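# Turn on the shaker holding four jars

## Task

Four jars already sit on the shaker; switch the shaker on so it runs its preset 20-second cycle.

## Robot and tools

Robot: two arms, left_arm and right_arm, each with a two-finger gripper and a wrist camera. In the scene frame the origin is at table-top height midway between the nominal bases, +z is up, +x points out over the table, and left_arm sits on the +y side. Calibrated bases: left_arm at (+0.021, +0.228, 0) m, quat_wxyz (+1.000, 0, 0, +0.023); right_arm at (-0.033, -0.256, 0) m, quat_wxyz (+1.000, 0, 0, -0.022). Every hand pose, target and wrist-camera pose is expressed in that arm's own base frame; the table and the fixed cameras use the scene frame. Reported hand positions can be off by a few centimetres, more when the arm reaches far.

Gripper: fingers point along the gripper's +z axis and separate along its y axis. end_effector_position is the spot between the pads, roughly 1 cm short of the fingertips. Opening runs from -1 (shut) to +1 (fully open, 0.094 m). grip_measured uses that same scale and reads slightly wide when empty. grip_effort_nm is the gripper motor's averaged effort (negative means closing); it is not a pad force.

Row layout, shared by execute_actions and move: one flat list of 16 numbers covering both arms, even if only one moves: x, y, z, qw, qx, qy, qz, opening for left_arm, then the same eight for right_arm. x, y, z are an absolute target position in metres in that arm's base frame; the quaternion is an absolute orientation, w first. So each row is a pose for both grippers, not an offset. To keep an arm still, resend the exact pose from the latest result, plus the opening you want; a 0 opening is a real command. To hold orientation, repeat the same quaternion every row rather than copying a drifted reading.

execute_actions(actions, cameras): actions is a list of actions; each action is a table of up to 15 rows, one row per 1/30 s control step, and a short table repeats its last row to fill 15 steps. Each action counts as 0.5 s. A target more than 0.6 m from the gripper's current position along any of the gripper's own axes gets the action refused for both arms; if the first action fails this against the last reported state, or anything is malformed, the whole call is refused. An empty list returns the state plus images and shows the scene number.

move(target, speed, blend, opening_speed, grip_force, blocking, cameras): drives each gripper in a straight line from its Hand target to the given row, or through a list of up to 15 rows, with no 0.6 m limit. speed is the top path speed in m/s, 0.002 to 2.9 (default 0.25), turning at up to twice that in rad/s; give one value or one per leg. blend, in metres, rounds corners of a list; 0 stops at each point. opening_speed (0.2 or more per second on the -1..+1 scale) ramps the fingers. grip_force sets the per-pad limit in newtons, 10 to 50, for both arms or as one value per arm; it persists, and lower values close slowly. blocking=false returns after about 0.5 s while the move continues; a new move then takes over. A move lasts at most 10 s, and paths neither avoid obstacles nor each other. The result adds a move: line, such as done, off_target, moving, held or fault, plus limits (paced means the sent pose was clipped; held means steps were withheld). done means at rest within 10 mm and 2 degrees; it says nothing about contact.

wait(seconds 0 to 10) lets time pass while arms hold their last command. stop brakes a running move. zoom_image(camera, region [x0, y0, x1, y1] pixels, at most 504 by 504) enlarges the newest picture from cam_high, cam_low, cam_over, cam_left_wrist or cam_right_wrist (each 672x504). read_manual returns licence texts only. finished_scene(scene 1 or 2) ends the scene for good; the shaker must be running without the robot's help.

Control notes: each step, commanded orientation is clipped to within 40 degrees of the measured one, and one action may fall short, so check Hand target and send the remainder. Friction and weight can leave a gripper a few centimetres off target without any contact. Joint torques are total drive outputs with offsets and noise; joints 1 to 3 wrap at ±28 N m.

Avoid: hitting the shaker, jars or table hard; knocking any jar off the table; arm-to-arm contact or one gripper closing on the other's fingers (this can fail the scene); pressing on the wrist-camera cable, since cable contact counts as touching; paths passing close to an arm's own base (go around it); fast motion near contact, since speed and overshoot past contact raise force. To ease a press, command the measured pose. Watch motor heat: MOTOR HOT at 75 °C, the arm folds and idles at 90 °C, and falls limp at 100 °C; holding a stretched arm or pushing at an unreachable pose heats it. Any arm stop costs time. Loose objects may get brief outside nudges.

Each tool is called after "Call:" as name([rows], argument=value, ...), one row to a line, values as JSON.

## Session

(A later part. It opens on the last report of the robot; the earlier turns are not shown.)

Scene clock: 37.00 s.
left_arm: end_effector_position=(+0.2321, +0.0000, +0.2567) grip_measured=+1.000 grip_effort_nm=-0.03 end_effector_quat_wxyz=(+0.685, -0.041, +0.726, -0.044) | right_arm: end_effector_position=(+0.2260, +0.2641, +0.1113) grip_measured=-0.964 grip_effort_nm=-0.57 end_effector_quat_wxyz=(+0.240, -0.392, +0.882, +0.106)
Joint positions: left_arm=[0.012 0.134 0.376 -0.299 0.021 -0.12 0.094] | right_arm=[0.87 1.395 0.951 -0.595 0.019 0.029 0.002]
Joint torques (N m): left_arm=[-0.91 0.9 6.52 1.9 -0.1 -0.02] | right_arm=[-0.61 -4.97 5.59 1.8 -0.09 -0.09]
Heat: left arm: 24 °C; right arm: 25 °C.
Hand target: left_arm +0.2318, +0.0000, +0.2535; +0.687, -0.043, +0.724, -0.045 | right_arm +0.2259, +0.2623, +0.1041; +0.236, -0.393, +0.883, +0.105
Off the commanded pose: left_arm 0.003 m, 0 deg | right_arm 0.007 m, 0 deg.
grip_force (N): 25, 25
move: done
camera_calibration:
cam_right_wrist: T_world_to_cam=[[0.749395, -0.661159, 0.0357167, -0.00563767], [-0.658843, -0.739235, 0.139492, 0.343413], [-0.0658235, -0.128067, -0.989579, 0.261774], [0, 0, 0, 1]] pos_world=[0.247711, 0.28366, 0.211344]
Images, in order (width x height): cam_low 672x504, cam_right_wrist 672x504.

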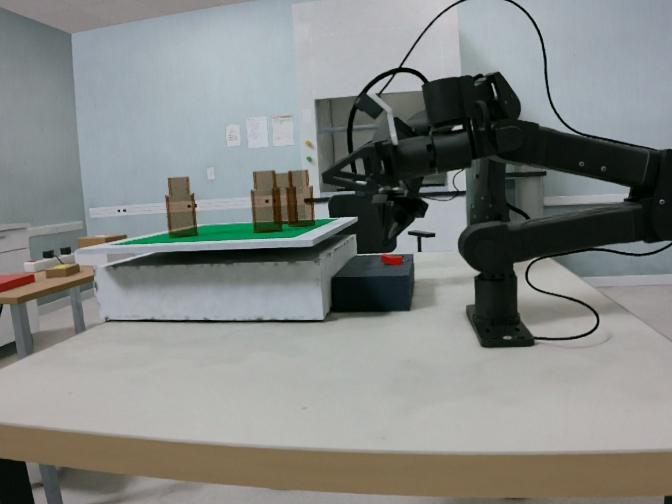

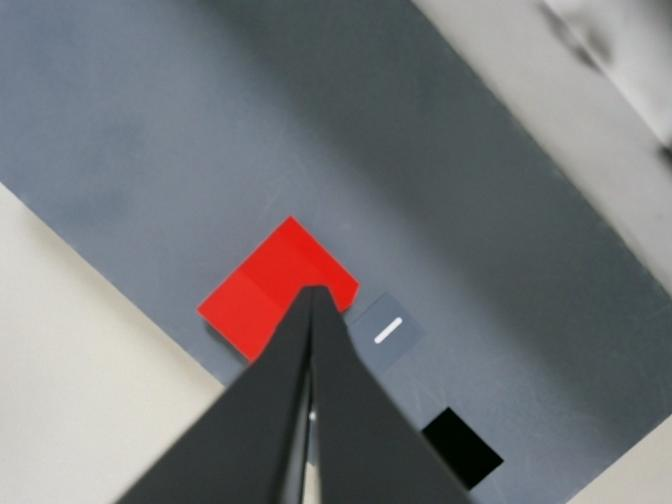

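Call:
move([
  [0.2317,0.0,0.2535,0.687,-0.043,0.723,-0.045,1,0.2285,0.2635,0.098,0.2364,-0.3929,0.8824,0.1053,-1],
  [0.2317,0.0,0.2535,0.687,-0.043,0.723,-0.045,1,0.228,0.263,0.075,0.2364,-0.3929,0.8824,0.1053,-1],
], cameras=["cam_low","cam_right_wrist"], speed=0.035)

Call:
zoom_image(camera="cam_low", region=[320, 180, 460, 320])

Scene clock: 39.90 s.
left_arm: end_effector_position=(+0.2321, +0.0000, +0.2567) grip_measured=+1.000 grip_effort_nm=-0.03 end_effector_quat_wxyz=(+0.685, -0.041, +0.726, -0.044) | right_arm: end_effector_position=(+0.2320, +0.2681, +0.0906) grip_measured=-0.964 grip_effort_nm=-0.57 end_effector_quat_wxyz=(+0.253, -0.389, +0.879, +0.111)
Joint positions: left_arm=[0.012 0.134 0.376 -0.299 0.021 -0.12 0.094] | right_arm=[0.864 1.424 0.874 -0.462 0.018 0.025 0.002]
Joint torques (N m): left_arm=[-0.88 0.94 6.54 1.91 -0.09 -0.04] | right_arm=[-0.49 -4.16 4.7 1.76 -0.11 -0.1]
Heat: left arm: 25 °C; right arm: 25 °C.
Hand target: left_arm +0.2318, +0.0000, +0.2535; +0.687, -0.043, +0.724, -0.045 | right_arm +0.2276, +0.2626, +0.0754; +0.236, -0.393, +0.883, +0.105
Off the commanded pose: left_arm 0.003 m, 0 deg | right_arm 0.017 m, 2 deg.
grip_force (N): 25, 25
move: off_target (right_arm)
camera_calibration:
cam_right_wrist: T_world_to_cam=[[0.746727, -0.664127, 0.0365168, -0.00544125], [-0.663482, -0.739891, 0.11114, 0.357051], [-0.0467927, -0.10722, -0.993134, 0.232469], [0, 0, 0, 1]] pos_world=[0.251838, 0.28549, 0.191389]
Images, in order (width x height): cam_low 672x504, cam_right_wrist 672x504.

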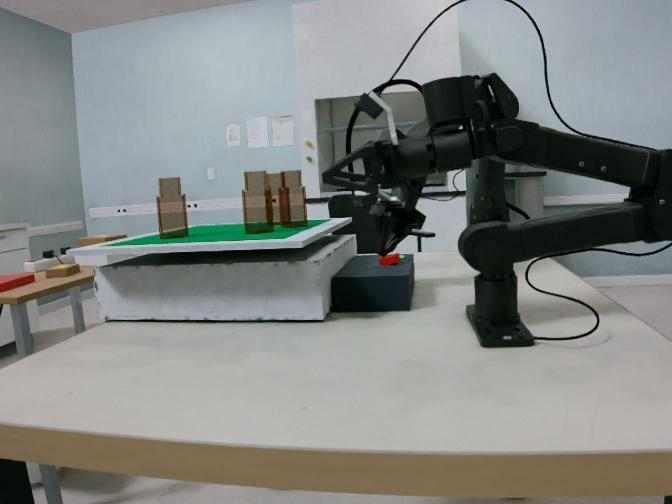

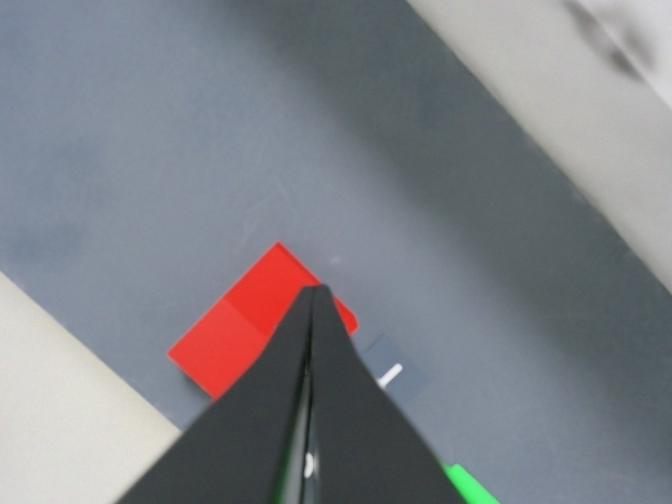

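Scaled by 3.600 from the camera's 672x504 image, which has a finer 960x720 frame.

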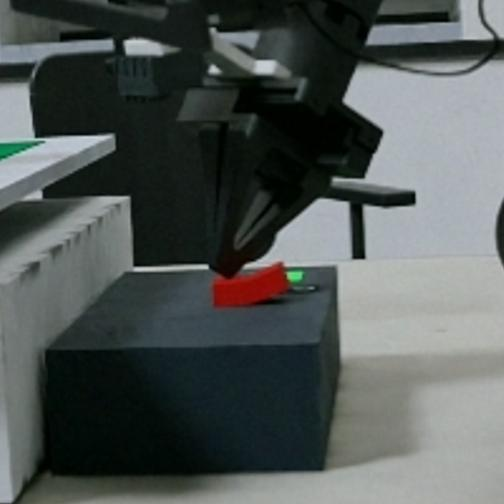

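On. Lift and wait.

Call:
move(target=[0.2317,0.0,0.2535,0.687,-0.043,0.723,-0.045,1,0.224,0.26,0.16,0.2364,-0.3929,0.8824,0.1053,-1], speed=0.1)

Call:
wait(seconds=10)

Call:
wait(seconds=9.5, cameras=["cam_high","cam_over"])

Call:
wait(seconds=0.5, cameras=["cam_low","cam_over"])

Scene clock: 42.10 s.
left_arm: end_effector_position=(+0.2321, +0.0000, +0.2567) grip_measured=+1.000 grip_effort_nm=-0.03 end_effector_quat_wxyz=(+0.685, -0.041, +0.726, -0.044) | right_arm: end_effector_position=(+0.2225, +0.2572, +0.1448) grip_measured=-0.964 grip_effort_nm=-0.57 end_effector_quat_wxyz=(+0.224, -0.393, +0.887, +0.097)
Joint positions: left_arm=[0.012 0.134 0.376 -0.299 0.021 -0.12 0.094] | right_arm=[0.864 1.38 1.091 -0.79 0.018 0.025 0.002]
Joint torques (N m): left_arm=[-0.84 0.98 6.56 1.91 -0.1 -0.04] | right_arm=[-0.09 -6.97 10.22 1.34 -0.08 -0.06]
Heat: left arm: 25 °C; right arm: 25 °C.
Hand target: left_arm +0.2318, +0.0000, +0.2535; +0.687, -0.043, +0.724, -0.045 | right_arm +0.2239, +0.2598, +0.1598; +0.236, -0.393, +0.882, +0.105
Off the commanded pose: left_arm 0.003 m, 0 deg | right_arm 0.016 m, 2 deg.
grip_force (N): 25, 25
move: off_target (right_arm)

Scene clock: 52.10 s.
left_arm: end_effector_position=(+0.2321, +0.0000, +0.2567) grip_measured=+1.000 grip_effort_nm=-0.03 end_effector_quat_wxyz=(+0.685, -0.041, +0.726, -0.044) | right_arm: end_effector_position=(+0.2225, +0.2571, +0.1447) grip_measured=-0.964 grip_effort_nm=-0.57 end_effector_quat_wxyz=(+0.223, -0.393, +0.887, +0.097)
Joint positions: left_arm=[0.012 0.134 0.376 -0.299 0.021 -0.12 0.094] | right_arm=[0.864 1.38 1.091 -0.791 0.018 0.025 0.002]
Joint torques (N m): left_arm=[-0.8 0.95 6.58 1.9 -0.11 -0.04] | right_arm=[-0.09 -6.97 10.24 1.33 -0.08 -0.06]
Heat: left arm: 25 °C; right arm: 24 °C.
Hand target: left_arm +0.2318, +0.0000, +0.2535; +0.687, -0.043, +0.724, -0.045 | right_arm +0.2239, +0.2598, +0.1598; +0.236, -0.393, +0.882, +0.105
Tool commands: left_gripper/opening=+1.0 right_gripper/opening=-1.0
Off the commanded pose: left_arm 0.003 m, 0 deg | right_arm 0.016 m, 2 deg.
grip_force (N): 25, 25
wait: 10.00 s; at rest by 0.17 s

Scene clock: 61.60 s.
left_arm: end_effector_position=(+0.2321, +0.0000, +0.2567) grip_measured=+1.000 grip_effort_nm=-0.03 end_effector_quat_wxyz=(+0.685, -0.041, +0.726, -0.044) | right_arm: end_effector_position=(+0.2225, +0.2571, +0.1447) grip_measured=-0.964 grip_effort_nm=-0.57 end_effector_quat_wxyz=(+0.223, -0.393, +0.887, +0.097)
Joint positions: left_arm=[0.012 0.134 0.376 -0.299 0.021 -0.12 0.094] | right_arm=[0.864 1.38 1.091 -0.791 0.018 0.025 0.002]
Joint torques (N m): left_arm=[-0.88 0.98 6.63 1.91 -0.1 -0.05] | right_arm=[-0.09 -6.97 10.22 1.33 -0.08 -0.06]
Heat: left arm: 25 °C; right arm: 24 °C.
Hand target: left_arm +0.2318, +0.0000, +0.2535; +0.687, -0.043, +0.724, -0.045 | right_arm +0.2239, +0.2598, +0.1598; +0.236, -0.393, +0.882, +0.105
Tool commands: left_gripper/opening=+1.0 right_gripper/opening=-1.0
Off the commanded pose: left_arm 0.003 m, 0 deg | right_arm 0.016 m, 2 deg.
grip_force (N): 25, 25
wait: 9.50 s; at rest by 0.17 s
Images, in order (width x height): cam_high 672x504, cam_over 672x504.

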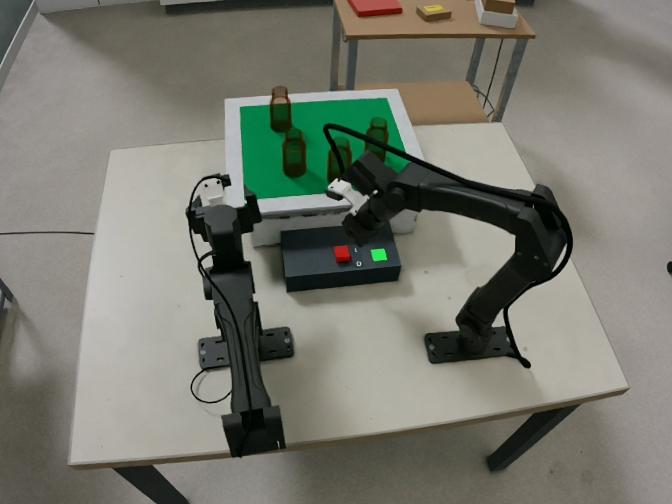

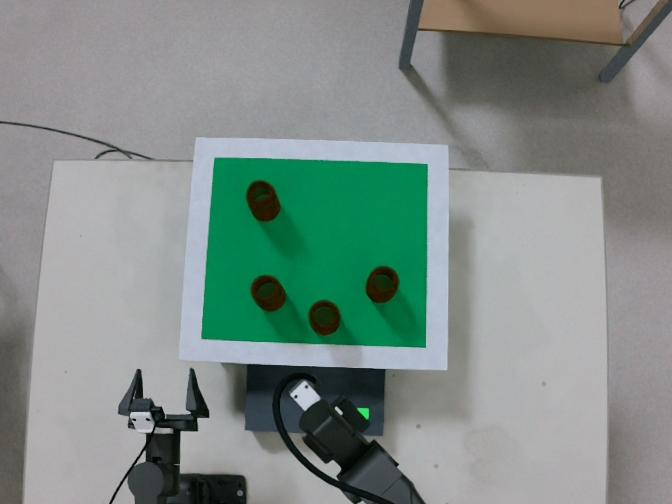

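Scene clock: 62.10 s.
left_arm: end_effector_position=(+0.2321, +0.0000, +0.2567) grip_measured=+1.000 grip_effort_nm=-0.03 end_effector_quat_wxyz=(+0.685, -0.041, +0.726, -0.044) | right_arm: end_effector_position=(+0.2225, +0.2571, +0.1447) grip_measured=-0.964 grip_effort_nm=-0.57 end_effector_quat_wxyz=(+0.223, -0.393, +0.887, +0.097)
Joint positions: left_arm=[0.012 0.134 0.376 -0.299 0.021 -0.12 0.094] | right_arm=[0.864 1.38 1.091 -0.791 0.018 0.025 0.002]
Joint torques (N m): left_arm=[-0.83 0.98 6.58 1.9 -0.08 -0.03] | right_arm=[-0.09 -6.95 10.22 1.33 -0.08 -0.06]
Heat: left arm: 25 °C; right arm: 24 °C.
Hand target: left_arm +0.2318, +0.0000, +0.2535; +0.687, -0.043, +0.724, -0.045 | right_arm +0.2239, +0.2598, +0.1598; +0.236, -0.393, +0.882, +0.105
Tool commands: left_gripper/opening=+1.0 right_gripper/opening=-1.0
Off the commanded pose: left_arm 0.003 m, 0 deg | right_arm 0.016 m, 2 deg.
grip_force (N): 25, 25
wait: 0.50 s; at rest by 0.17 s
Images, in order (width x height): cam_low 672x504, cam_over 672x504.

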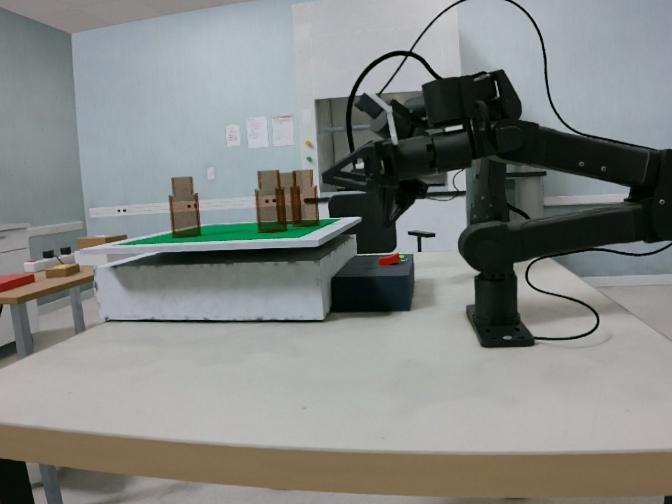

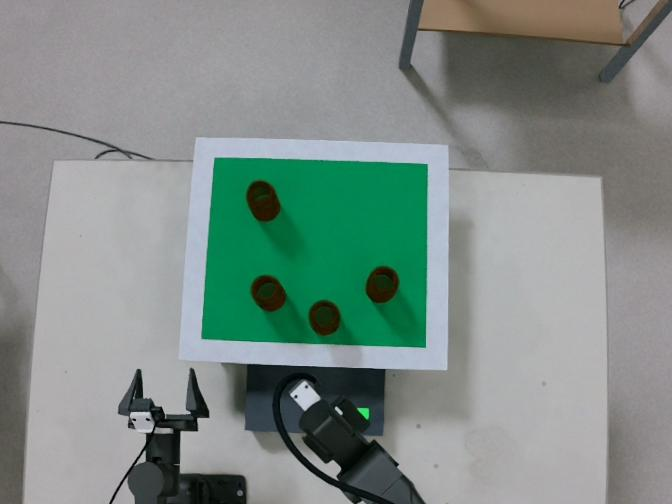

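Call:
finished_scene(scene=2)

The scene is finished: the task was done.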